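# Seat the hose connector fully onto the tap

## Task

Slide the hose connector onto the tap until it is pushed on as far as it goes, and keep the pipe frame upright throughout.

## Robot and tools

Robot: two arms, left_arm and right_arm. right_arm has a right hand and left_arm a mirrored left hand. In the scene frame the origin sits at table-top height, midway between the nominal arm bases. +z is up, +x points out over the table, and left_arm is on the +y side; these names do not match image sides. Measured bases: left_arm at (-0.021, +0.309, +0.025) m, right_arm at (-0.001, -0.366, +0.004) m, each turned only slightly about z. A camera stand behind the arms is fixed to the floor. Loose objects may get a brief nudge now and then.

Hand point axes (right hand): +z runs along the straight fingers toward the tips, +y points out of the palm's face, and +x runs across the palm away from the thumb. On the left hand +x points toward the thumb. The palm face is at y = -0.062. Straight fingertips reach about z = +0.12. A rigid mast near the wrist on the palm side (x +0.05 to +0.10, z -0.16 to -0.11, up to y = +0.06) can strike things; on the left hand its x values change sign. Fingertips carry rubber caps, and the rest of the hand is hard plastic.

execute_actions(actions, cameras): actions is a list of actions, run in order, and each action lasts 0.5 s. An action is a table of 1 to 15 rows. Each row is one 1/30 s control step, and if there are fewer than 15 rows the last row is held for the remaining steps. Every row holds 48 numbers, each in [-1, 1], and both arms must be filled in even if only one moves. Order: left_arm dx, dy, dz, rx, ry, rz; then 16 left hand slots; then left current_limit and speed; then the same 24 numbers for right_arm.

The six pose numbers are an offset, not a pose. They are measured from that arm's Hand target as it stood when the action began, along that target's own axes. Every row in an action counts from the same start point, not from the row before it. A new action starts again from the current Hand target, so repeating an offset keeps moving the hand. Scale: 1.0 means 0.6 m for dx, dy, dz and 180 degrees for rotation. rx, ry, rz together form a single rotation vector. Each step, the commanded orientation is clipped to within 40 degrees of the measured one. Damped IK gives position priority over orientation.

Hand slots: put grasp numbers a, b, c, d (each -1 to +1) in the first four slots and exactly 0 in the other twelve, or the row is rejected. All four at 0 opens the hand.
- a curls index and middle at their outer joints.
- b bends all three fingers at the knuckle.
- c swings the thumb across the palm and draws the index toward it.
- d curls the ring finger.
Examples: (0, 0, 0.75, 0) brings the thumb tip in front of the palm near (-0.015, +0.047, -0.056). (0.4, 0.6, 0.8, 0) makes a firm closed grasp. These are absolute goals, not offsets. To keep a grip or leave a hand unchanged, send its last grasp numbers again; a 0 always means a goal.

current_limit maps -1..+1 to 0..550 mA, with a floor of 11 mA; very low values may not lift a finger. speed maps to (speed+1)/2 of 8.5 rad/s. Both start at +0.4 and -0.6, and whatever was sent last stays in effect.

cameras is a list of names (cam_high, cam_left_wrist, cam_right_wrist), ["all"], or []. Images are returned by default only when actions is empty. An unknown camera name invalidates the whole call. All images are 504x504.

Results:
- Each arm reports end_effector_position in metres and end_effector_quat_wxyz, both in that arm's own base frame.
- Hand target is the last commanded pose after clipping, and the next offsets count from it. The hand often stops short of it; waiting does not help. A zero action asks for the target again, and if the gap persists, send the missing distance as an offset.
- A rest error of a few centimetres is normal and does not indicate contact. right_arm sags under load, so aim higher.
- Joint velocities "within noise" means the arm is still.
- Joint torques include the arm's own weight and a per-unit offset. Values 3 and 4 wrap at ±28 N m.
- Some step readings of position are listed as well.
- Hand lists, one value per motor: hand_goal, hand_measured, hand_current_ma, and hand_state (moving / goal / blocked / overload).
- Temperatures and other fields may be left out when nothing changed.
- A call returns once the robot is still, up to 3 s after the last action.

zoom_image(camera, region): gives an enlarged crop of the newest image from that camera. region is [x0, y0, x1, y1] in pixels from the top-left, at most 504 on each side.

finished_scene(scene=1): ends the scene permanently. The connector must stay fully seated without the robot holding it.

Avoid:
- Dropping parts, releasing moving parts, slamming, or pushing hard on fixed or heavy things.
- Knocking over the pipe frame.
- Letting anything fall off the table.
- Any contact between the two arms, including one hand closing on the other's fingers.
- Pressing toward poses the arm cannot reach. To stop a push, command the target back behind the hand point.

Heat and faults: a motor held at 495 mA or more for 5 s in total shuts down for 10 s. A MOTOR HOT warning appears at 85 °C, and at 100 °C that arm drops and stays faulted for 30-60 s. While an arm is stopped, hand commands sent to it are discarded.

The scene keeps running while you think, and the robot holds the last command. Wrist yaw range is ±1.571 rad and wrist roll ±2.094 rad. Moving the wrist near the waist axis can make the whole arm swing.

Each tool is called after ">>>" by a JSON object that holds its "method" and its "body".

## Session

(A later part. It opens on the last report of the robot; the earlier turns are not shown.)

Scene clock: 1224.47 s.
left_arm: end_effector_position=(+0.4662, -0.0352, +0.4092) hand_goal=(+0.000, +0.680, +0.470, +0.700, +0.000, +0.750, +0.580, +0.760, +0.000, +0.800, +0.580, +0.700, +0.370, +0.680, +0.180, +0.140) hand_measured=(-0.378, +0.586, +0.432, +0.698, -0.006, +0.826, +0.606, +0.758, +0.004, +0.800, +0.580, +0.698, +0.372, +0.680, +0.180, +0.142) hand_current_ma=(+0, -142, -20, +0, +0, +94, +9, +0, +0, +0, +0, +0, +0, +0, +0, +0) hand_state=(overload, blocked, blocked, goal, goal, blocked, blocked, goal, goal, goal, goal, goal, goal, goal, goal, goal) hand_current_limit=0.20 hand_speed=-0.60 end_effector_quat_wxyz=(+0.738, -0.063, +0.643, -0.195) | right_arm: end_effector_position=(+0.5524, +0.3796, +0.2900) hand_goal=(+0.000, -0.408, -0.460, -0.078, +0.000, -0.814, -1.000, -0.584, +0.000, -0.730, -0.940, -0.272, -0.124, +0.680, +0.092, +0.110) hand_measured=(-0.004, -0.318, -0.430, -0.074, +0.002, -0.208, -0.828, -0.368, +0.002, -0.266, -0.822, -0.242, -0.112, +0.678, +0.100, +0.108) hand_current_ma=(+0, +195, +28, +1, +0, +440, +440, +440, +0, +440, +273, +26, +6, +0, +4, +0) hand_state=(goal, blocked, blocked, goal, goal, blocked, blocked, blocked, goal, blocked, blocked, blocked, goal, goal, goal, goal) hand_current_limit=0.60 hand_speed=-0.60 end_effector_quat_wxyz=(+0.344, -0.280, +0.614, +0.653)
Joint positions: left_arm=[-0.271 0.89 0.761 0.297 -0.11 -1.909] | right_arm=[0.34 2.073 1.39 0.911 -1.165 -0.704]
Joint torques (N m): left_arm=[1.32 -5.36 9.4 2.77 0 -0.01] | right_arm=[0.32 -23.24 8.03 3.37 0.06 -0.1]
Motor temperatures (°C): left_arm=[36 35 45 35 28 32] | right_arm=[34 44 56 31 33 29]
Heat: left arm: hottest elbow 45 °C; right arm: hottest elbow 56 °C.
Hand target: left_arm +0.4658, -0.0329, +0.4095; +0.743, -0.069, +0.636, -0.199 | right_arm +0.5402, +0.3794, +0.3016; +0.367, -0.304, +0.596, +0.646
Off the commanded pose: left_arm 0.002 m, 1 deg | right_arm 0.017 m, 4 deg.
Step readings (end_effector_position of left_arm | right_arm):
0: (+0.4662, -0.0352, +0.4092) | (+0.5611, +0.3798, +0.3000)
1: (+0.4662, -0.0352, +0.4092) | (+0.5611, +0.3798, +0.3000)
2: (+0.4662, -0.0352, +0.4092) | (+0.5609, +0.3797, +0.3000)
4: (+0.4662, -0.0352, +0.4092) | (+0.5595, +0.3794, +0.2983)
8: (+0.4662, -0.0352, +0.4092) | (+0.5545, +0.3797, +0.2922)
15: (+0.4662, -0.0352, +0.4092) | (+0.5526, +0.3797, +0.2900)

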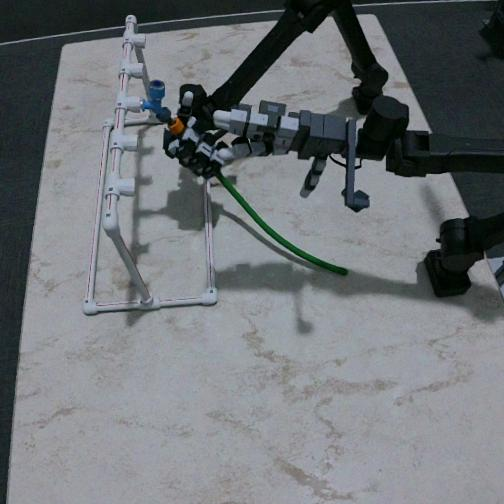

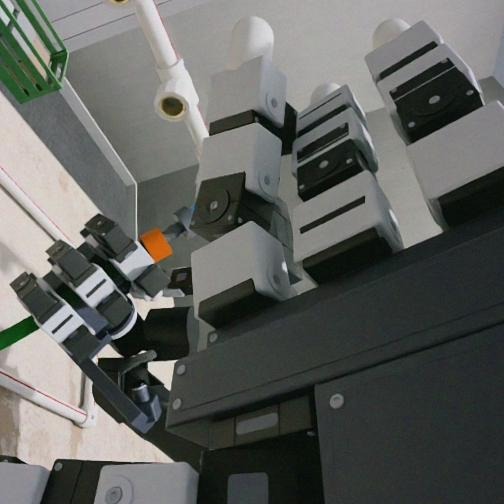

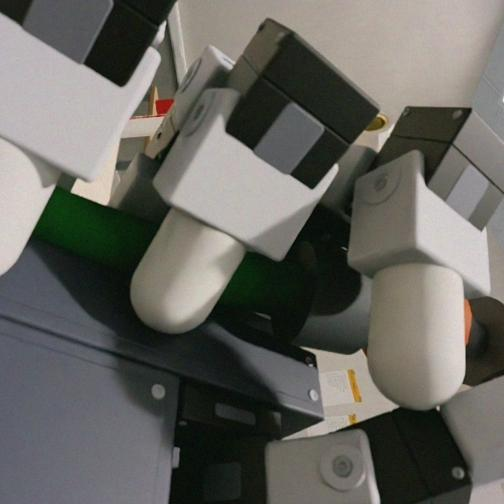

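>>> {"method": "execute_actions", "body": {"actions": [[[0,0,0,0,0,0,0,0,0.2,0,0,0,0,0,0,0,0,0,0,0,0,0,0.2,-0.6,0.011,-0.0011,-0.0013,0,0,0,1,0.86,0.55,0.95,0,0,0,0,0,0,0,0,0,0,0,0,0.6,-0.6],[0,0,0,0,0,0,0,0,0.2,0,0,0,0,0,0,0,0,0,0,0,0,0,0.2,-0.6,0.022,-0.0023,-0.0025,0,0,0,1,0.86,0.55,0.95,0,0,0,0,0,0,0,0,0,0,0,0,0.6,-0.6],[0,0,0,0,0,0,0,0,0.2,0,0,0,0,0,0,0,0,0,0,0,0,0,0.2,-0.6,0.033,-0.0034,-0.0038,0,0,0,1,0.86,0.55,0.95,0,0,0,0,0,0,0,0,0,0,0,0,0.6,-0.6]],[[0,0,0,0,0,0,0,0,0.2,0,0,0,0,0,0,0,0,0,0,0,0,0,0.2,-0.6,0.0055,-0.0006,-0.0006,0,0,0,1,0.86,0.55,0.95,0,0,0,0,0,0,0,0,0,0,0,0,0.6,-0.6],[0,0,0,0,0,0,0,0,0.2,0,0,0,0,0,0,0,0,0,0,0,0,0,0.2,-0.6,0.011,-0.0011,-0.0013,0,0,0,1,0.86,0.55,0.95,0,0,0,0,0,0,0,0,0,0,0,0,0.6,-0.6],[0,0,0,0,0,0,0,0,0.2,0,0,0,0,0,0,0,0,0,0,0,0,0,0.2,-0.6,0.0165,-0.0017,-0.0019,0,0,0,1,0.86,0.55,0.95,0,0,0,0,0,0,0,0,0,0,0,0,0.6,-0.6]]], "cameras": ["all"]}}

>>> {"method": "zoom_image", "body": {"camera": "cam_left_wrist", "region": [140, 195, 200, 255]}}

>>> {"method": "zoom_image", "body": {"camera": "cam_high", "region": [145, 95, 195, 145]}}

>>> {"method": "zoom_image", "body": {"camera": "cam_high", "region": [165, 120, 190, 145]}}

Scene clock: 1226.70 s.
left_arm: end_effector_position=(+0.4662, -0.0352, +0.4092) hand_goal=(+0.000, +0.680, +0.470, +0.700, +0.000, +0.750, +0.580, +0.760, +0.000, +0.800, +0.580, +0.700, +0.370, +0.680, +0.180, +0.140) hand_measured=(-0.378, +0.586, +0.432, +0.698, -0.006, +0.826, +0.606, +0.758, +0.004, +0.800, +0.580, +0.698, +0.372, +0.680, +0.180, +0.142) hand_current_ma=(+0, -142, -20, +0, +0, +94, +9, +0, +0, +0, +0, +0, +0, +0, +0, +0) hand_state=(overload, blocked, blocked, goal, goal, blocked, blocked, goal, goal, goal, goal, goal, goal, goal, goal, goal) hand_current_limit=0.20 hand_speed=-0.60 end_effector_quat_wxyz=(+0.738, -0.063, +0.643, -0.195) | right_arm: end_effector_position=(+0.5355, +0.3753, +0.2745) hand_goal=(+0.000, -0.408, -0.460, -0.078, +0.000, -0.814, -1.000, -0.584, +0.000, -0.730, -0.940, -0.272, -0.124, +0.680, +0.092, +0.110) hand_measured=(-0.004, -0.318, -0.430, -0.074, +0.002, -0.208, -0.828, -0.368, +0.002, -0.266, -0.822, -0.242, -0.112, +0.678, +0.100, +0.108) hand_current_ma=(+0, +195, +28, +1, +0, +440, +440, +440, +0, +440, +273, +26, +7, +0, +4, +0) hand_state=(goal, blocked, blocked, goal, goal, blocked, blocked, blocked, goal, blocked, blocked, blocked, goal, goal, goal, goal) hand_current_limit=0.60 hand_speed=-0.60 end_effector_quat_wxyz=(+0.355, -0.288, +0.607, +0.651)
Joint positions: left_arm=[-0.271 0.89 0.761 0.297 -0.11 -1.909] | right_arm=[0.342 2.073 1.33 0.993 -1.161 -0.712]
Joint torques (N m): left_arm=[1.32 -5.36 9.42 2.78 0.01 -0.01] | right_arm=[0.79 -21.07 7.73 2.69 0.24 -0.05]
Motor temperatures (°C): left_arm=[36 35 45 35 28 32] | right_arm=[34 45 55 31 33 29]
Heat: left arm: hottest elbow 45 °C; right arm: hottest elbow 55 °C.
Hand target: left_arm +0.4658, -0.0329, +0.4095; +0.743, -0.069, +0.636, -0.199 | right_arm +0.5265, +0.3793, +0.2749; +0.367, -0.304, +0.596, +0.646
Off the commanded pose: left_arm 0.002 m, 1 deg | right_arm 0.010 m, 3 deg.
Step readings (end_effector_position of left_arm | right_arm):
0: (+0.4662, -0.0352, +0.4092) | (+0.5524, +0.3796, +0.2901)
1: (+0.4662, -0.0352, +0.4092) | (+0.5525, +0.3796, +0.2901)
2: (+0.4662, -0.0352, +0.4092) | (+0.5523, +0.3795, +0.2899)
4: (+0.4662, -0.0352, +0.4092) | (+0.5509, +0.3790, +0.2886)
8: (+0.4662, -0.0352, +0.4092) | (+0.5452, +0.3778, +0.2823)
15: (+0.4662, -0.0352, +0.4092) | (+0.5411, +0.3762, +0.2784)
16: (+0.4662, -0.0352, +0.4092) | (+0.5410, +0.3762, +0.2785)
17: (+0.4662, -0.0352, +0.4092) | (+0.5409, +0.3761, +0.2786)
19: (+0.4662, -0.0352, +0.4092) | (+0.5395, +0.3762, +0.2780)
23: (+0.4662, -0.0352, +0.4092) | (+0.5367, +0.3757, +0.2753)
30: (+0.4662, -0.0352, +0.4092) | (+0.5356, +0.3753, +0.2744)

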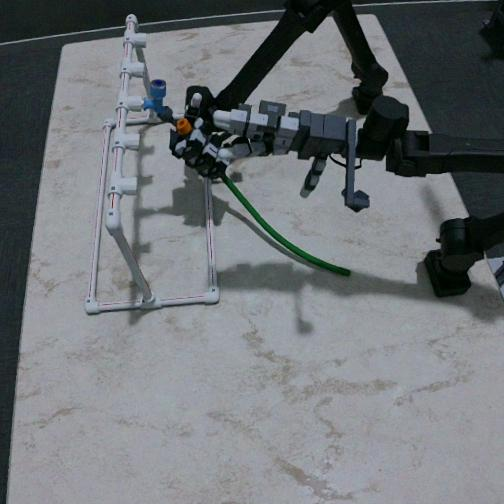

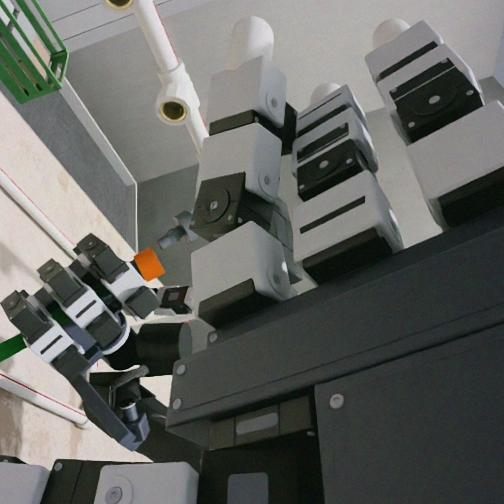

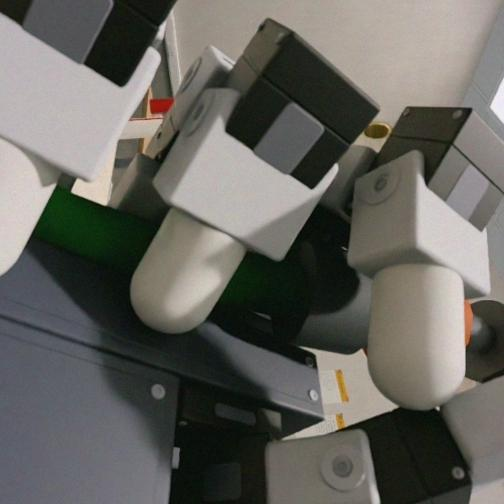

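Scaled by 8.400 from the camera's 504x504 image, which has a finer 720x720 frame.

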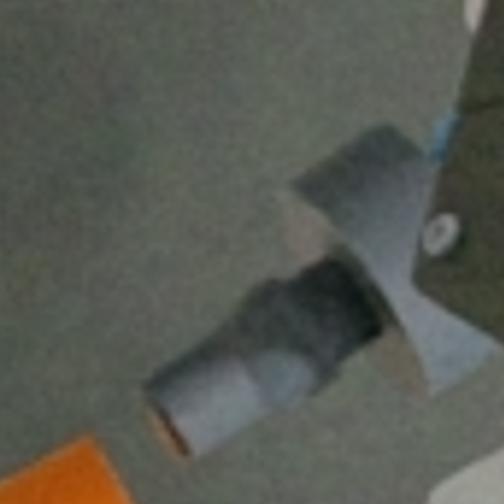

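Scaled by 10.080 from the camera's 504x504 image, which has a finer 720x720 frame.

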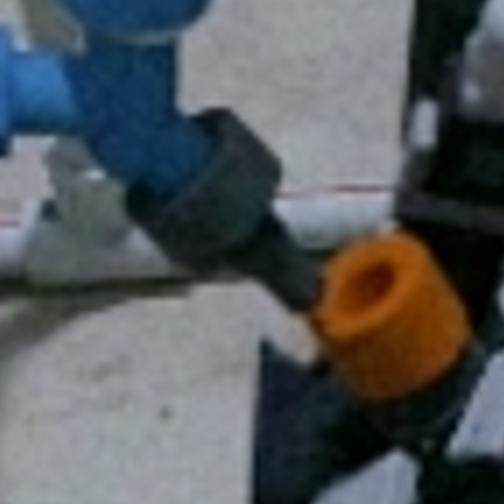

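Scaled by 20.160 from the camera's 504x504 image, which has a finer 720x720 frame.

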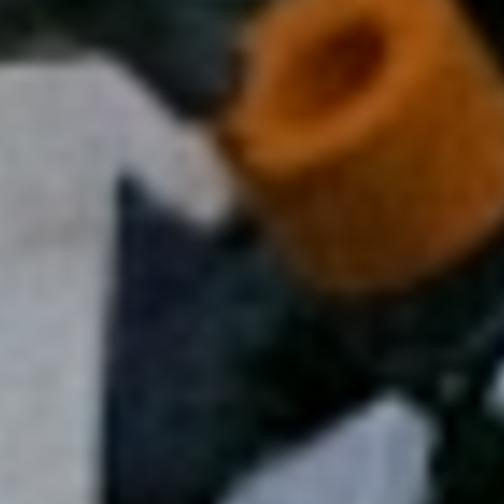

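>>> {"method": "zoom_image", "body": {"camera": "cam_left_wrist", "region": [120, 195, 200, 275]}}

>>> {"method": "zoom_image", "body": {"camera": "cam_high", "region": [150, 95, 200, 145]}}

>>> {"method": "zoom_image", "body": {"camera": "cam_right_wrist", "region": [404, 270, 504, 370]}}

Scaled by 6.300 from the camera's 504x504 image, which has a finer 720x720 frame.

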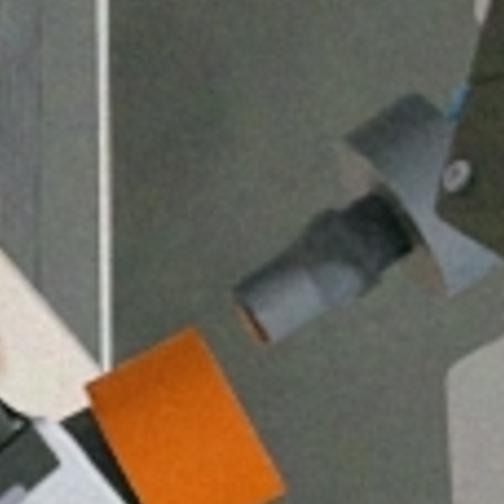

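Scaled by 10.080 from the camera's 504x504 image, which has a finer 720x720 frame.

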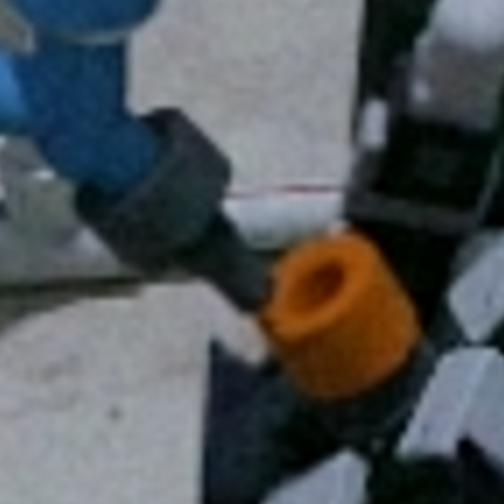

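Scaled by 5.040 from the camera's 504x504 image, which has a finer 720x720 frame.

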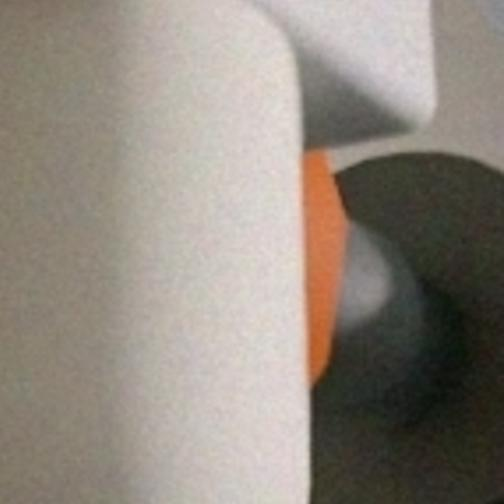

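>>> {"method": "execute_actions", "body": {"actions": [[[0,0,0,0,0,0,0,0,0.2,0,0,0,0,0,0,0,0,0,0,0,0,0,0.2,-0.6,-0.0056,-0.0036,0.0006,0.0022,0.002,0.007,1,0.86,0.55,0.95,0,0,0,0,0,0,0,0,0,0,0,0,0.6,-0.6],[0,0,0,0,0,0,0,0,0.2,0,0,0,0,0,0,0,0,0,0,0,0,0,0.2,-0.6,-0.0112,-0.0072,0.0012,0.0044,0.004,0.014,1,0.86,0.55,0.95,0,0,0,0,0,0,0,0,0,0,0,0,0.6,-0.6],[0,0,0,0,0,0,0,0,0.2,0,0,0,0,0,0,0,0,0,0,0,0,0,0.2,-0.6,-0.0168,-0.0108,0.0018,0.0066,0.006,0.021,1,0.86,0.55,0.95,0,0,0,0,0,0,0,0,0,0,0,0,0.6,-0.6],[0,0,0,0,0,0,0,0,0.2,0,0,0,0,0,0,0,0,0,0,0,0,0,0.2,-0.6,-0.0224,-0.0143,0.0023,0.0088,0.008,0.0281,1,0.86,0.55,0.95,0,0,0,0,0,0,0,0,0,0,0,0,0.6,-0.6]]], "cameras": ["all"]}}

>>> {"method": "zoom_image", "body": {"camera": "cam_left_wrist", "region": [120, 195, 200, 275]}}

>>> {"method": "zoom_image", "body": {"camera": "cam_high", "region": [150, 95, 200, 145]}}

>>> {"method": "zoom_image", "body": {"camera": "cam_right_wrist", "region": [404, 270, 504, 370]}}

Scene clock: 1234.40 s.
left_arm: end_effector_position=(+0.4662, -0.0352, +0.4092) hand_goal=(+0.000, +0.680, +0.470, +0.700, +0.000, +0.750, +0.580, +0.760, +0.000, +0.800, +0.580, +0.700, +0.370, +0.680, +0.180, +0.140) hand_measured=(-0.378, +0.586, +0.432, +0.698, -0.006, +0.826, +0.606, +0.758, +0.004, +0.800, +0.580, +0.698, +0.372, +0.680, +0.180, +0.142) hand_current_ma=(+0, -142, -20, +0, +0, +94, +9, +0, +0, +0, +0, +0, +0, +0, +0, +0) hand_state=(overload, blocked, blocked, goal, goal, blocked, blocked, goal, goal, goal, goal, goal, goal, goal, goal, goal) hand_current_limit=0.20 hand_speed=-0.60 end_effector_quat_wxyz=(+0.738, -0.063, +0.643, -0.195) | right_arm: end_effector_position=(+0.5437, +0.3783, +0.2660) hand_goal=(+0.000, -0.408, -0.460, -0.078, +0.000, -0.814, -1.000, -0.584, +0.000, -0.730, -0.940, -0.272, -0.124, +0.680, +0.092, +0.110) hand_measured=(-0.004, -0.318, -0.430, -0.074, +0.002, -0.208, -0.828, -0.368, +0.002, -0.266, -0.822, -0.242, -0.112, +0.678, +0.100, +0.108) hand_current_ma=(+0, +195, +28, +1, +0, +440, +440, +440, +0, +440, +273, +26, +7, +0, +4, +0) hand_state=(goal, blocked, blocked, goal, goal, blocked, blocked, blocked, goal, blocked, blocked, blocked, goal, goal, goal, goal) hand_current_limit=0.60 hand_speed=-0.60 end_effector_quat_wxyz=(+0.322, -0.265, +0.632, +0.653)
Joint positions: left_arm=[-0.271 0.89 0.761 0.297 -0.11 -1.909] | right_arm=[0.342 2.073 1.33 0.899 -1.164 -0.712]
Joint torques (N m): left_arm=[1.32 -5.36 9.42 2.78 0 -0.01] | right_arm=[0.15 -22.65 9.42 1.29 -0.08 0]
Heat: left arm: hottest elbow 45 °C; right arm: hottest elbow 54 °C.
Hand target: left_arm +0.4658, -0.0329, +0.4095; +0.743, -0.069, +0.636, -0.199 | right_arm +0.5410, +0.3793, +0.2815; +0.335, -0.281, +0.622, +0.650
Off the commanded pose: left_arm 0.002 m, 1 deg | right_arm 0.016 m, 3 deg.
Step readings (end_effector_position of left_arm | right_arm):
0: (+0.4662, -0.0352, +0.4092) | (+0.5355, +0.3753, +0.2745)
1: (+0.4662, -0.0352, +0.4092) | (+0.5355, +0.3753, +0.2745)
2: (+0.4662, -0.0352, +0.4092) | (+0.5355, +0.3753, +0.2745)
4: (+0.4662, -0.0352, +0.4092) | (+0.5361, +0.3755, +0.2740)
8: (+0.4662, -0.0352, +0.4092) | (+0.5402, +0.3770, +0.2699)
15: (+0.4662, -0.0352, +0.4092) | (+0.5432, +0.3781, +0.2666)

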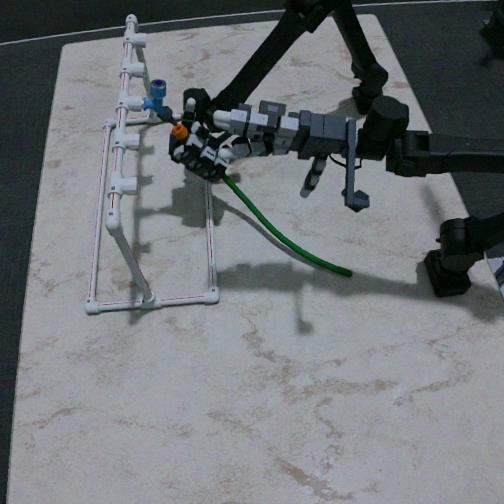

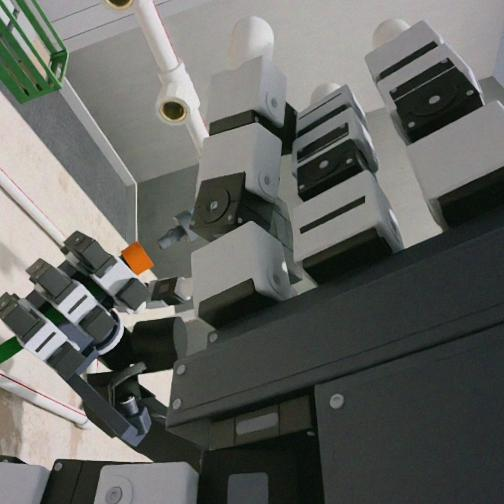

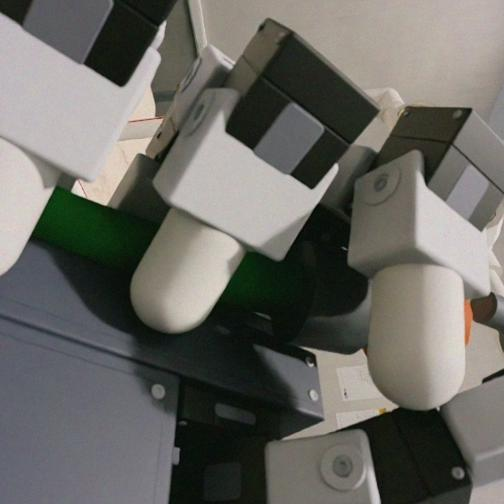

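Scaled by 6.300 from the camera's 504x504 image, which has a finer 720x720 frame.

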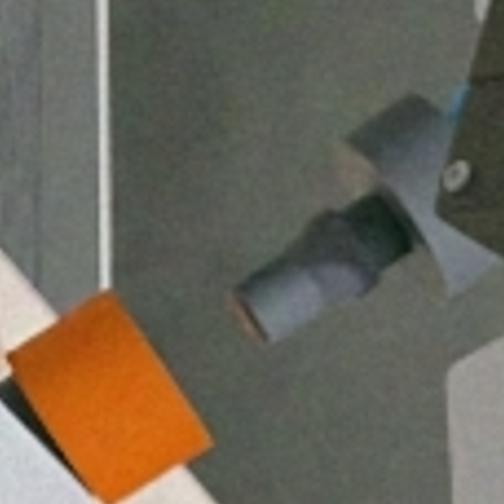

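Scaled by 10.080 from the camera's 504x504 image, which has a finer 720x720 frame.

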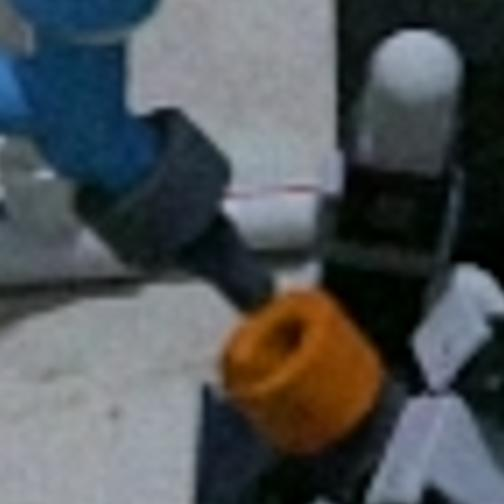

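Scaled by 5.040 from the camera's 504x504 image, which has a finer 720x720 frame.

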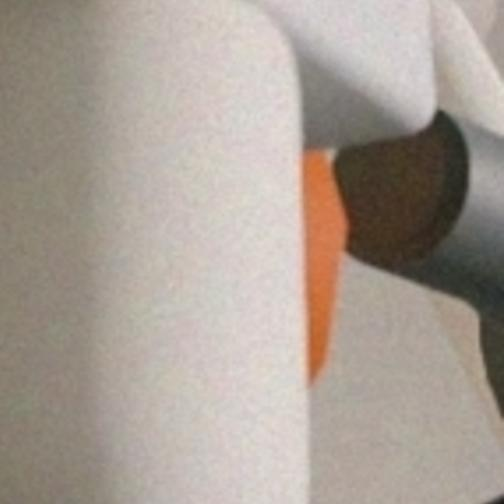

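>>> {"method": "zoom_image", "body": {"camera": "cam_right_wrist", "region": [230, 180, 430, 380]}}

Scaled by 2.520 from the camera's 504x504 image, which has a finer 720x720 frame.

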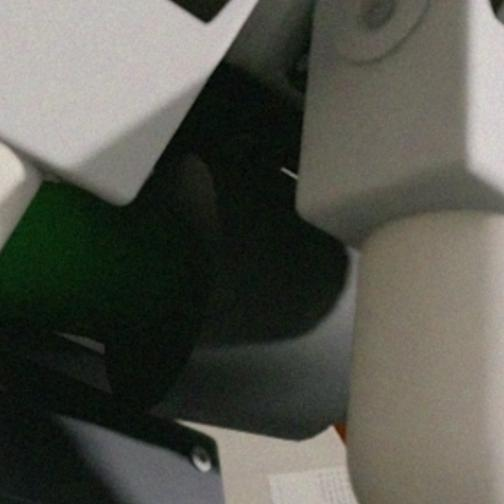

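>>> {"method": "zoom_image", "body": {"camera": "cam_right_wrist", "region": [454, 280, 504, 330]}}

Scaled by 10.080 from the camera's 504x504 image, which has a finer 720x720 frame.

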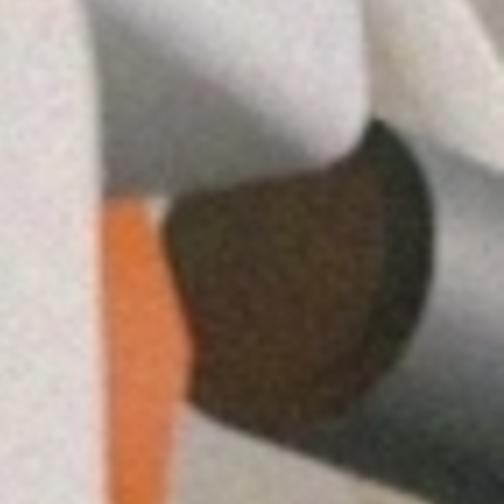

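>>> {"method": "execute_actions", "body": {"actions": [[[0,0,0,0,0,0,0,0,0.2,0,0,0,0,0,0,0,0,0,0,0,0,0,0.2,-0.6,-0.0016,0.0084,0.0077,0,0,0,1,0.86,0.55,0.95,0,0,0,0,0,0,0,0,0,0,0,0,0.6,-0.6],[0,0,0,0,0,0,0,0,0.2,0,0,0,0,0,0,0,0,0,0,0,0,0,0.2,-0.6,-0.0032,0.0167,0.0153,0,0,0,1,0.86,0.55,0.95,0,0,0,0,0,0,0,0,0,0,0,0,0.6,-0.6],[0,0,0,0,0,0,0,0,0.2,0,0,0,0,0,0,0,0,0,0,0,0,0,0.2,-0.6,-0.0048,0.0251,0.023,0,0,0,1,0.86,0.55,0.95,0,0,0,0,0,0,0,0,0,0,0,0,0.6,-0.6]]], "cameras": ["all"]}}

>>> {"method": "zoom_image", "body": {"camera": "cam_left_wrist", "region": [120, 195, 200, 275]}}

>>> {"method": "zoom_image", "body": {"camera": "cam_high", "region": [150, 95, 200, 145]}}

>>> {"method": "zoom_image", "body": {"camera": "cam_right_wrist", "region": [434, 290, 504, 360]}}

Scene clock: 1241.47 s.
left_arm: end_effector_position=(+0.4662, -0.0352, +0.4092) hand_goal=(+0.000, +0.680, +0.470, +0.700, +0.000, +0.750, +0.580, +0.760, +0.000, +0.800, +0.580, +0.700, +0.370, +0.680, +0.180, +0.140) hand_measured=(-0.378, +0.586, +0.432, +0.698, -0.006, +0.826, +0.606, +0.758, +0.004, +0.800, +0.580, +0.698, +0.372, +0.680, +0.180, +0.142) hand_current_ma=(+0, -142, -20, +0, +0, +94, +9, +0, +0, +0, +0, +0, +0, +0, +0, +0) hand_state=(overload, blocked, blocked, goal, goal, blocked, blocked, goal, goal, goal, goal, goal, goal, goal, goal, goal) hand_current_limit=0.20 hand_speed=-0.60 end_effector_quat_wxyz=(+0.738, -0.063, +0.643, -0.195) | right_arm: end_effector_position=(+0.5386, +0.3877, +0.2836) hand_goal=(+0.000, -0.408, -0.460, -0.078, +0.000, -0.814, -1.000, -0.584, +0.000, -0.730, -0.940, -0.272, -0.124, +0.680, +0.092, +0.110) hand_measured=(-0.004, -0.318, -0.430, -0.074, +0.002, -0.208, -0.828, -0.368, +0.002, -0.266, -0.822, -0.242, -0.112, +0.678, +0.100, +0.108) hand_current_ma=(+0, +195, +28, +1, +0, +440, +440, +440, +0, +440, +273, +26, +7, +0, +4, +0) hand_state=(goal, blocked, blocked, goal, goal, blocked, blocked, blocked, goal, blocked, blocked, blocked, goal, goal, goal, goal) hand_current_limit=0.60 hand_speed=-0.60 end_effector_quat_wxyz=(+0.325, -0.265, +0.630, +0.654)
Joint positions: left_arm=[-0.271 0.89 0.761 0.297 -0.11 -1.909] | right_arm=[0.359 2.041 1.33 0.87 -1.144 -0.715]
Joint torques (N m): left_arm=[1.26 -5.36 9.42 2.77 0 -0.01] | right_arm=[0.79 -22.01 8.98 1.5 0.15 -0.04]
Heat: left arm: hottest elbow 45 °C; right arm: hottest elbow 52 °C.
Hand target: left_arm +0.4658, -0.0329, +0.4095; +0.743, -0.069, +0.636, -0.199 | right_arm +0.5317, +0.3928, +0.2942; +0.335, -0.281, +0.622, +0.650
Off the commanded pose: left_arm 0.002 m, 1 deg | right_arm 0.013 m, 2 deg.
Step readings (end_effector_position of left_arm | right_arm):
0: (+0.4662, -0.0352, +0.4092) | (+0.5437, +0.3783, +0.2660)
1: (+0.4662, -0.0352, +0.4092) | (+0.5437, +0.3783, +0.2660)
2: (+0.4662, -0.0352, +0.4092) | (+0.5438, +0.3783, +0.2662)
4: (+0.4662, -0.0352, +0.4092) | (+0.5451, +0.3789, +0.2666)
8: (+0.4662, -0.0352, +0.4092) | (+0.5450, +0.3815, +0.2725)
15: (+0.4662, -0.0352, +0.4092) | (+0.5389, +0.3870, +0.2837)

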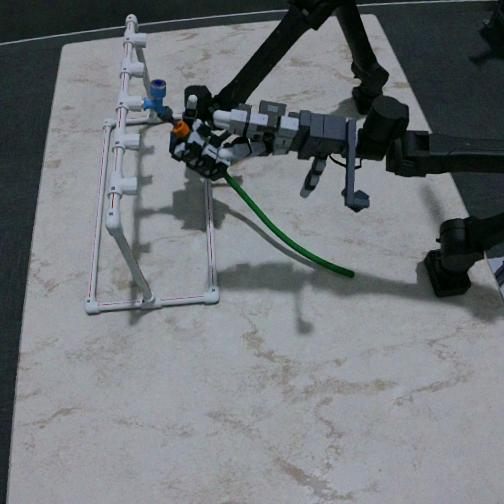

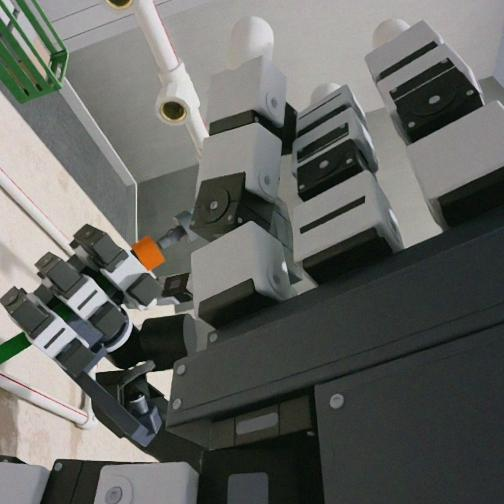

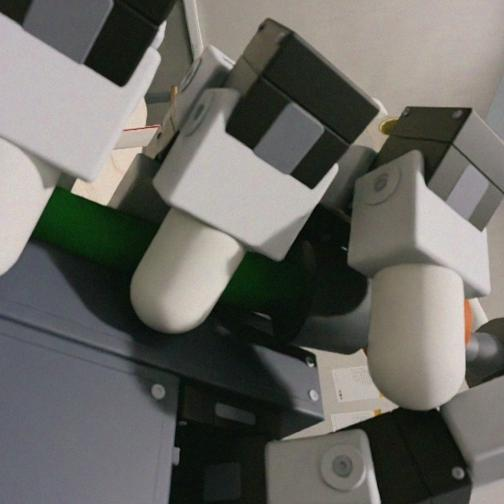

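Scaled by 6.300 from the camera's 504x504 image, which has a finer 720x720 frame.

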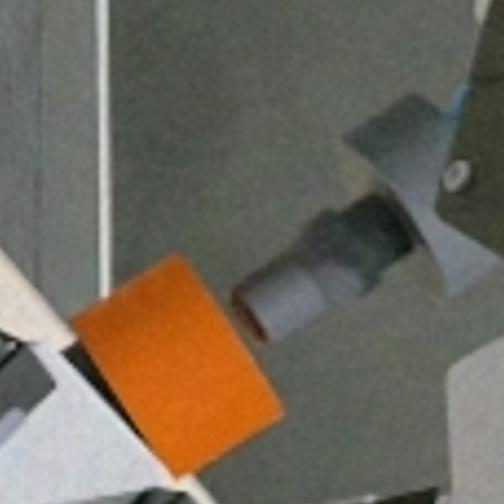

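Scaled by 10.080 from the camera's 504x504 image, which has a finer 720x720 frame.

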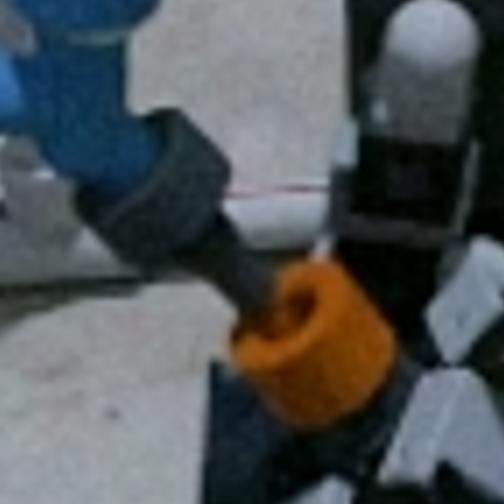

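Scaled by 7.200 from the camera's 504x504 image, which has a finer 720x720 frame.

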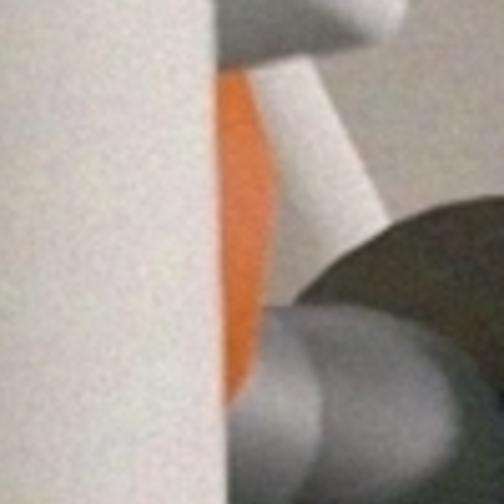

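>>> {"method": "execute_actions", "body": {"actions": [[[0,0,0,0,0,0,0,0,0.2,0,0,0,0,0,0,0,0,0,0,0,0,0,0.2,-0.6,-0.0131,0.0013,-0.0033,-0.0014,-0.0012,-0.0042,1,0.86,0.55,0.95,0,0,0,0,0,0,0,0,0,0,0,0,0.6,-0.6],[0,0,0,0,0,0,0,0,0.2,0,0,0,0,0,0,0,0,0,0,0,0,0,0.2,-0.6,-0.0262,0.0026,-0.0066,-0.0028,-0.0025,-0.0084,1,0.86,0.55,0.95,0,0,0,0,0,0,0,0,0,0,0,0,0.6,-0.6],[0,0,0,0,0,0,0,0,0.2,0,0,0,0,0,0,0,0,0,0,0,0,0,0.2,-0.6,-0.0393,0.0038,-0.01,-0.0041,-0.0037,-0.0126,1,0.86,0.55,0.95,0,0,0,0,0,0,0,0,0,0,0,0,0.6,-0.6],[0,0,0,0,0,0,0,0,0.2,0,0,0,0,0,0,0,0,0,0,0,0,0,0.2,-0.6,-0.0524,0.0051,-0.0133,-0.0055,-0.005,-0.0168,1,0.86,0.55,0.95,0,0,0,0,0,0,0,0,0,0,0,0,0.6,-0.6]]], "cameras": ["all"]}}

>>> {"method": "zoom_image", "body": {"camera": "cam_left_wrist", "region": [120, 195, 200, 275]}}

>>> {"method": "zoom_image", "body": {"camera": "cam_high", "region": [150, 95, 200, 145]}}

>>> {"method": "zoom_image", "body": {"camera": "cam_right_wrist", "region": [434, 290, 504, 360]}}

Scene clock: 1244.20 s.
left_arm: end_effector_position=(+0.4662, -0.0352, +0.4092) hand_goal=(+0.000, +0.680, +0.470, +0.700, +0.000, +0.750, +0.580, +0.760, +0.000, +0.800, +0.580, +0.700, +0.370, +0.680, +0.180, +0.140) hand_measured=(-0.378, +0.586, +0.432, +0.698, -0.006, +0.826, +0.606, +0.758, +0.004, +0.800, +0.580, +0.698, +0.372, +0.680, +0.180, +0.142) hand_current_ma=(+0, -142, -20, +0, +0, +94, +9, +0, +0, +0, +0, +0, +0, +0, +0, +0) hand_state=(overload, blocked, blocked, goal, goal, blocked, blocked, goal, goal, goal, goal, goal, goal, goal, goal, goal) hand_current_limit=0.20 hand_speed=-0.60 end_effector_quat_wxyz=(+0.738, -0.063, +0.643, -0.195) | right_arm: end_effector_position=(+0.5397, +0.3838, +0.2877) hand_goal=(+0.000, -0.408, -0.460, -0.078, +0.000, -0.814, -1.000, -0.584, +0.000, -0.730, -0.940, -0.272, -0.124, +0.680, +0.092, +0.110) hand_measured=(-0.004, -0.318, -0.430, -0.074, +0.002, -0.208, -0.828, -0.368, +0.002, -0.266, -0.822, -0.242, -0.112, +0.678, +0.100, +0.108) hand_current_ma=(+0, +195, +28, +1, +0, +440, +440, +440, +0, +440, +273, +26, +7, +0, +4, +0) hand_state=(goal, blocked, blocked, goal, goal, blocked, blocked, blocked, goal, blocked, blocked, blocked, goal, goal, goal, goal) hand_current_limit=0.60 hand_speed=-0.60 end_effector_quat_wxyz=(+0.324, -0.273, +0.626, +0.654)
Joint positions: left_arm=[-0.271 0.89 0.761 0.297 -0.11 -1.909] | right_arm=[0.352 2.041 1.343 0.868 -1.165 -0.715]
Joint torques (N m): left_arm=[1.32 -5.36 9.4 2.77 0.01 -0.01] | right_arm=[-0.5 -22.36 13.55 1.59 0.06 0.05]
Heat: left arm: hottest elbow 45 °C; right arm: hottest elbow 52 °C.
Hand target: left_arm +0.4658, -0.0329, +0.4095; +0.743, -0.069, +0.636, -0.199 | right_arm +0.5482, +0.3822, +0.3202; +0.354, -0.295, +0.606, +0.648
Off the commanded pose: left_arm 0.002 m, 1 deg | right_arm 0.034 m, 5 deg.
Step readings (end_effector_position of left_arm | right_arm):
0: (+0.4662, -0.0352, +0.4092) | (+0.5386, +0.3877, +0.2836)
1: (+0.4662, -0.0352, +0.4092) | (+0.5386, +0.3877, +0.2836)
2: (+0.4662, -0.0352, +0.4092) | (+0.5386, +0.3877, +0.2836)
4: (+0.4662, -0.0352, +0.4092) | (+0.5380, +0.3877, +0.2835)
8: (+0.4662, -0.0352, +0.4092) | (+0.5377, +0.3859, +0.2851)
15: (+0.4662, -0.0352, +0.4092) | (+0.5397, +0.3837, +0.2874)

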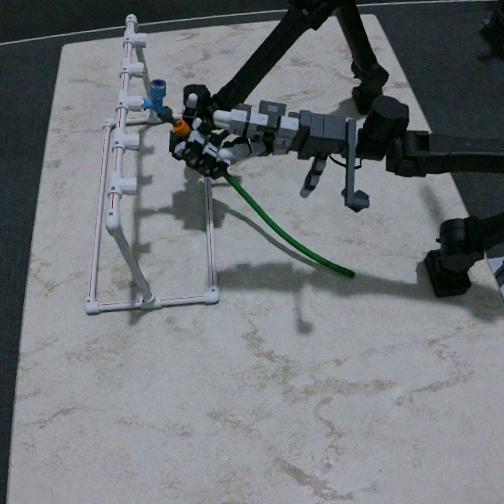

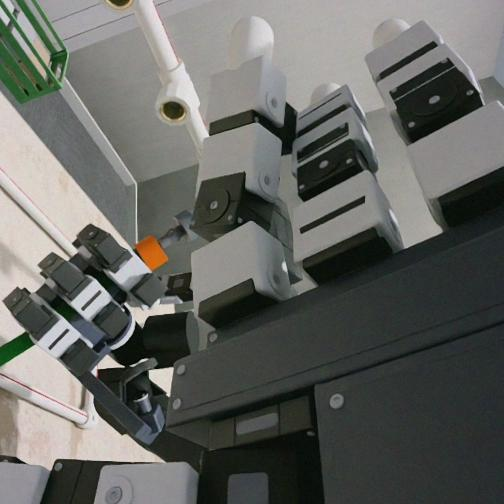

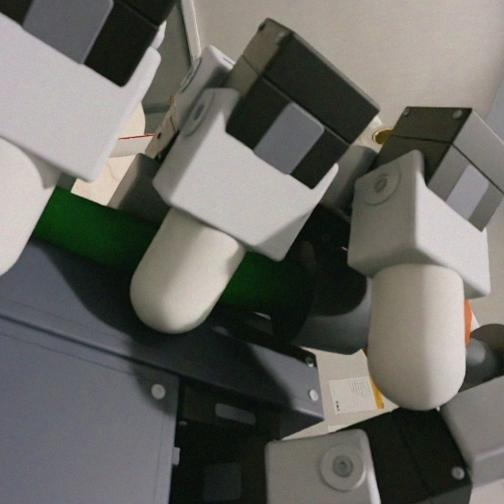

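Scaled by 6.300 from the camera's 504x504 image, which has a finer 720x720 frame.

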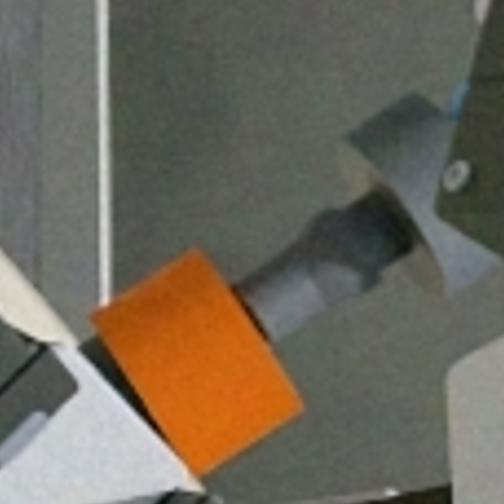

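Scaled by 10.080 from the camera's 504x504 image, which has a finer 720x720 frame.

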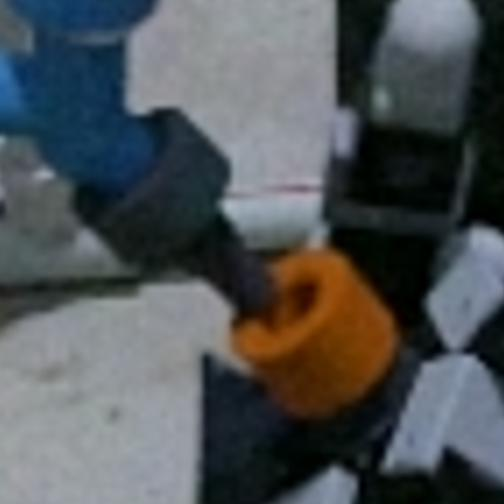

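Scaled by 7.200 from the camera's 504x504 image, which has a finer 720x720 frame.

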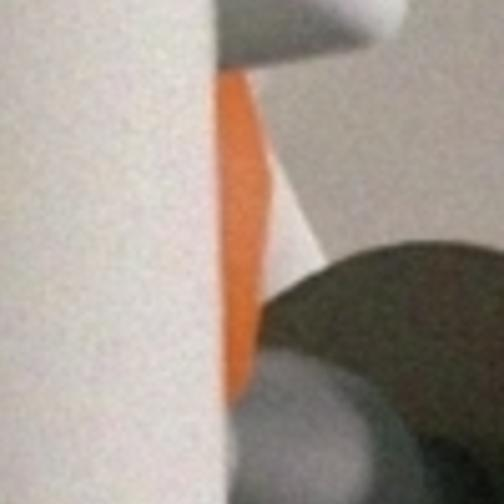

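>>> {"method": "zoom_image", "body": {"camera": "cam_high", "region": [167, 112, 193, 138]}}

>>> {"method": "zoom_image", "body": {"camera": "cam_right_wrist", "region": [404, 280, 504, 380]}}

Scaled by 19.385 from the camera's 504x504 image, which has a finer 720x720 frame.

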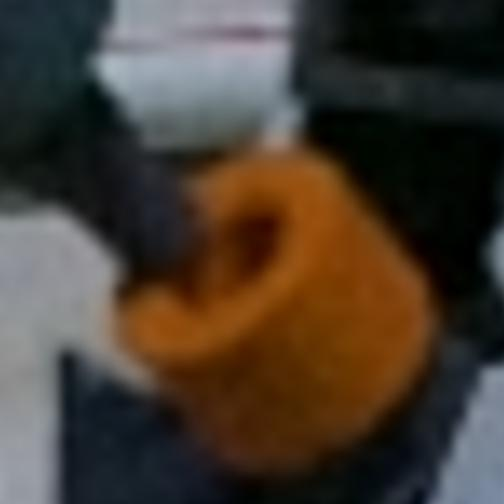

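Scaled by 5.040 from the camera's 504x504 image, which has a finer 720x720 frame.

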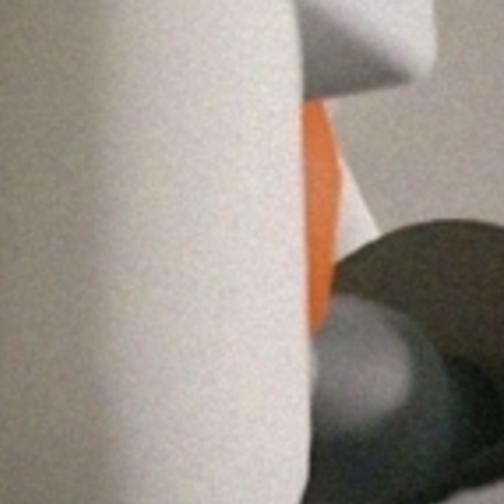

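>>> {"method": "execute_actions", "body": {"actions": [[[0,0,0,0,0,0,0,0,0.2,0,0,0,0,0,0,0,0,0,0,0,0,0,0.2,-0.6,-0.0023,-0.0042,-0.0031,0.0006,0.0006,0.0019,1,0.86,0.55,0.95,0,0,0,0,0,0,0,0,0,0,0,0,0.6,-0.6],[0,0,0,0,0,0,0,0,0.2,0,0,0,0,0,0,0,0,0,0,0,0,0,0.2,-0.6,-0.0047,-0.0083,-0.0062,0.0012,0.0011,0.0038,1,0.86,0.55,0.95,0,0,0,0,0,0,0,0,0,0,0,0,0.6,-0.6],[0,0,0,0,0,0,0,0,0.2,0,0,0,0,0,0,0,0,0,0,0,0,0,0.2,-0.6,-0.007,-0.0125,-0.0092,0.0018,0.0017,0.0056,1,0.86,0.55,0.95,0,0,0,0,0,0,0,0,0,0,0,0,0.6,-0.6]]], "cameras": ["all"]}}

>>> {"method": "zoom_image", "body": {"camera": "cam_left_wrist", "region": [120, 195, 200, 275]}}

>>> {"method": "zoom_image", "body": {"camera": "cam_high", "region": [167, 112, 193, 138]}}

>>> {"method": "zoom_image", "body": {"camera": "cam_right_wrist", "region": [404, 280, 504, 380]}}

Scene clock: 1247.90 s.
left_arm: end_effector_position=(+0.4662, -0.0352, +0.4092) hand_goal=(+0.000, +0.680, +0.470, +0.700, +0.000, +0.750, +0.580, +0.760, +0.000, +0.800, +0.580, +0.700, +0.370, +0.680, +0.180, +0.140) hand_measured=(-0.378, +0.586, +0.432, +0.698, -0.006, +0.826, +0.606, +0.758, +0.004, +0.800, +0.580, +0.698, +0.372, +0.680, +0.180, +0.142) hand_current_ma=(+0, -142, -20, +0, +0, +94, +9, +0, +0, +0, +0, +0, +0, +0, +0, +0) hand_state=(overload, blocked, blocked, goal, goal, blocked, blocked, goal, goal, goal, goal, goal, goal, goal, goal, goal) hand_current_limit=0.20 hand_speed=-0.60 end_effector_quat_wxyz=(+0.738, -0.063, +0.643, -0.195) | right_arm: end_effector_position=(+0.5409, +0.3819, +0.2876) hand_goal=(+0.000, -0.408, -0.460, -0.078, +0.000, -0.814, -1.000, -0.584, +0.000, -0.730, -0.940, -0.272, -0.124, +0.680, +0.092, +0.110) hand_measured=(-0.004, -0.318, -0.430, -0.074, +0.002, -0.208, -0.828, -0.368, +0.002, -0.266, -0.822, -0.242, -0.112, +0.678, +0.100, +0.108) hand_current_ma=(+0, +195, +28, +1, +0, +440, +440, +440, +0, +440, +273, +26, +7, +0, +4, +0) hand_state=(goal, blocked, blocked, goal, goal, blocked, blocked, blocked, goal, blocked, blocked, blocked, goal, goal, goal, goal) hand_current_limit=0.60 hand_speed=-0.60 end_effector_quat_wxyz=(+0.315, -0.274, +0.629, +0.656)
Joint positions: left_arm=[-0.271 0.89 0.761 0.297 -0.11 -1.909] | right_arm=[0.348 2.041 1.349 0.848 -1.182 -0.715]
Joint torques (N m): left_arm=[1.32 -5.36 9.42 2.77 0 -0.01] | right_arm=[-1.2 -21.77 14.23 1.65 0.19 0.11]
Heat: left arm: hottest elbow 45 °C; right arm: hottest elbow 52 °C.
Hand target: left_arm +0.4658, -0.0329, +0.4095; +0.743, -0.069, +0.636, -0.199 | right_arm +0.5566, +0.3763, +0.3187; +0.348, -0.290, +0.611, +0.649
Off the commanded pose: left_arm 0.002 m, 1 deg | right_arm 0.035 m, 5 deg.
Step readings (end_effector_position of left_arm | right_arm):
0: (+0.4662, -0.0352, +0.4092) | (+0.5397, +0.3838, +0.2877)
1: (+0.4662, -0.0352, +0.4092) | (+0.5398, +0.3835, +0.2877)
2: (+0.4662, -0.0352, +0.4092) | (+0.5399, +0.3833, +0.2876)
4: (+0.4662, -0.0352, +0.4092) | (+0.5400, +0.3828, +0.2877)
8: (+0.4662, -0.0352, +0.4092) | (+0.5403, +0.3822, +0.2877)
15: (+0.4662, -0.0352, +0.4092) | (+0.5409, +0.3819, +0.2877)

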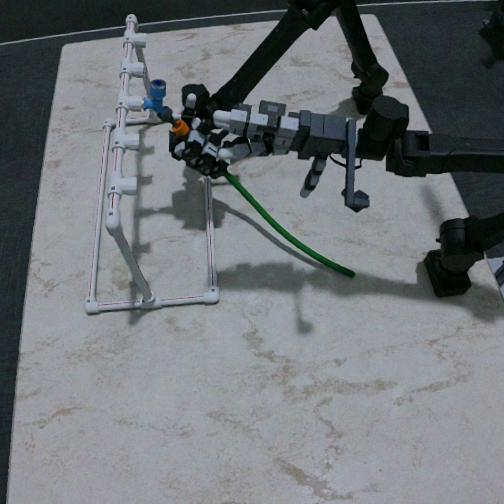

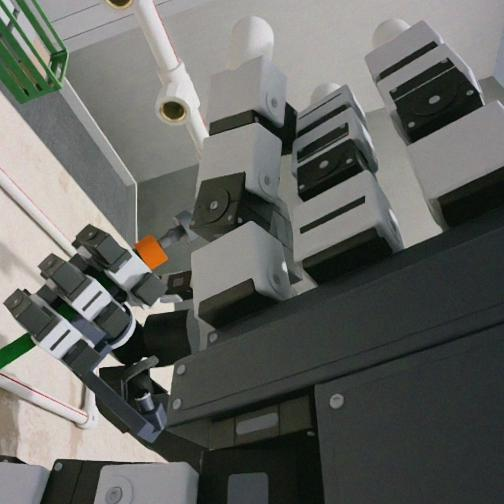

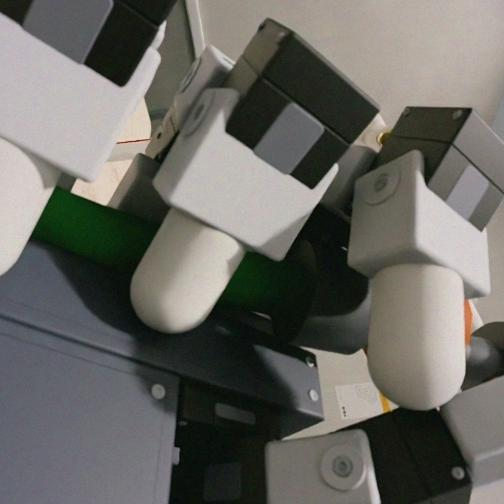

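Scaled by 6.300 from the camera's 504x504 image, which has a finer 720x720 frame.

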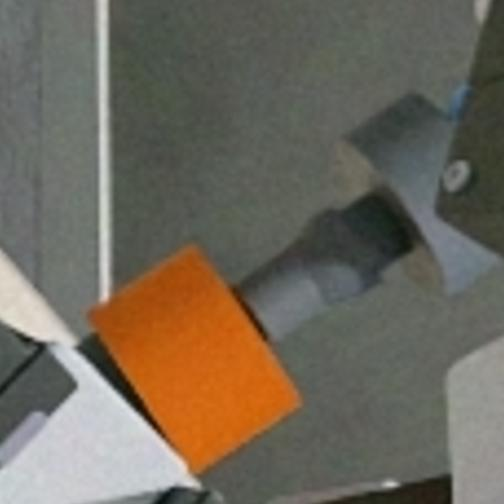

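Scaled by 19.385 from the camera's 504x504 image, which has a finer 720x720 frame.

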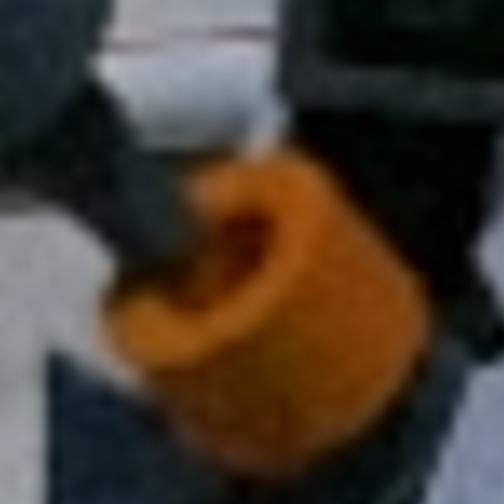

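Scaled by 5.040 from the camera's 504x504 image, which has a finer 720x720 frame.

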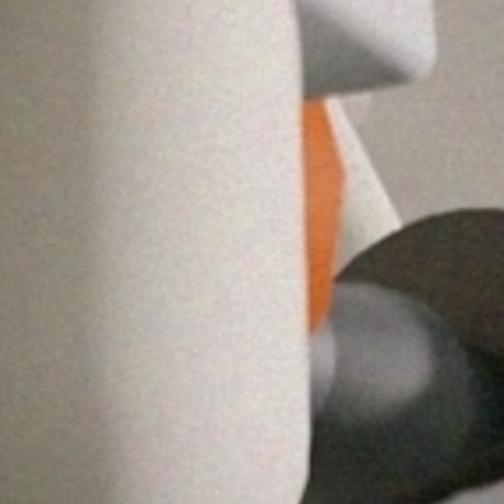

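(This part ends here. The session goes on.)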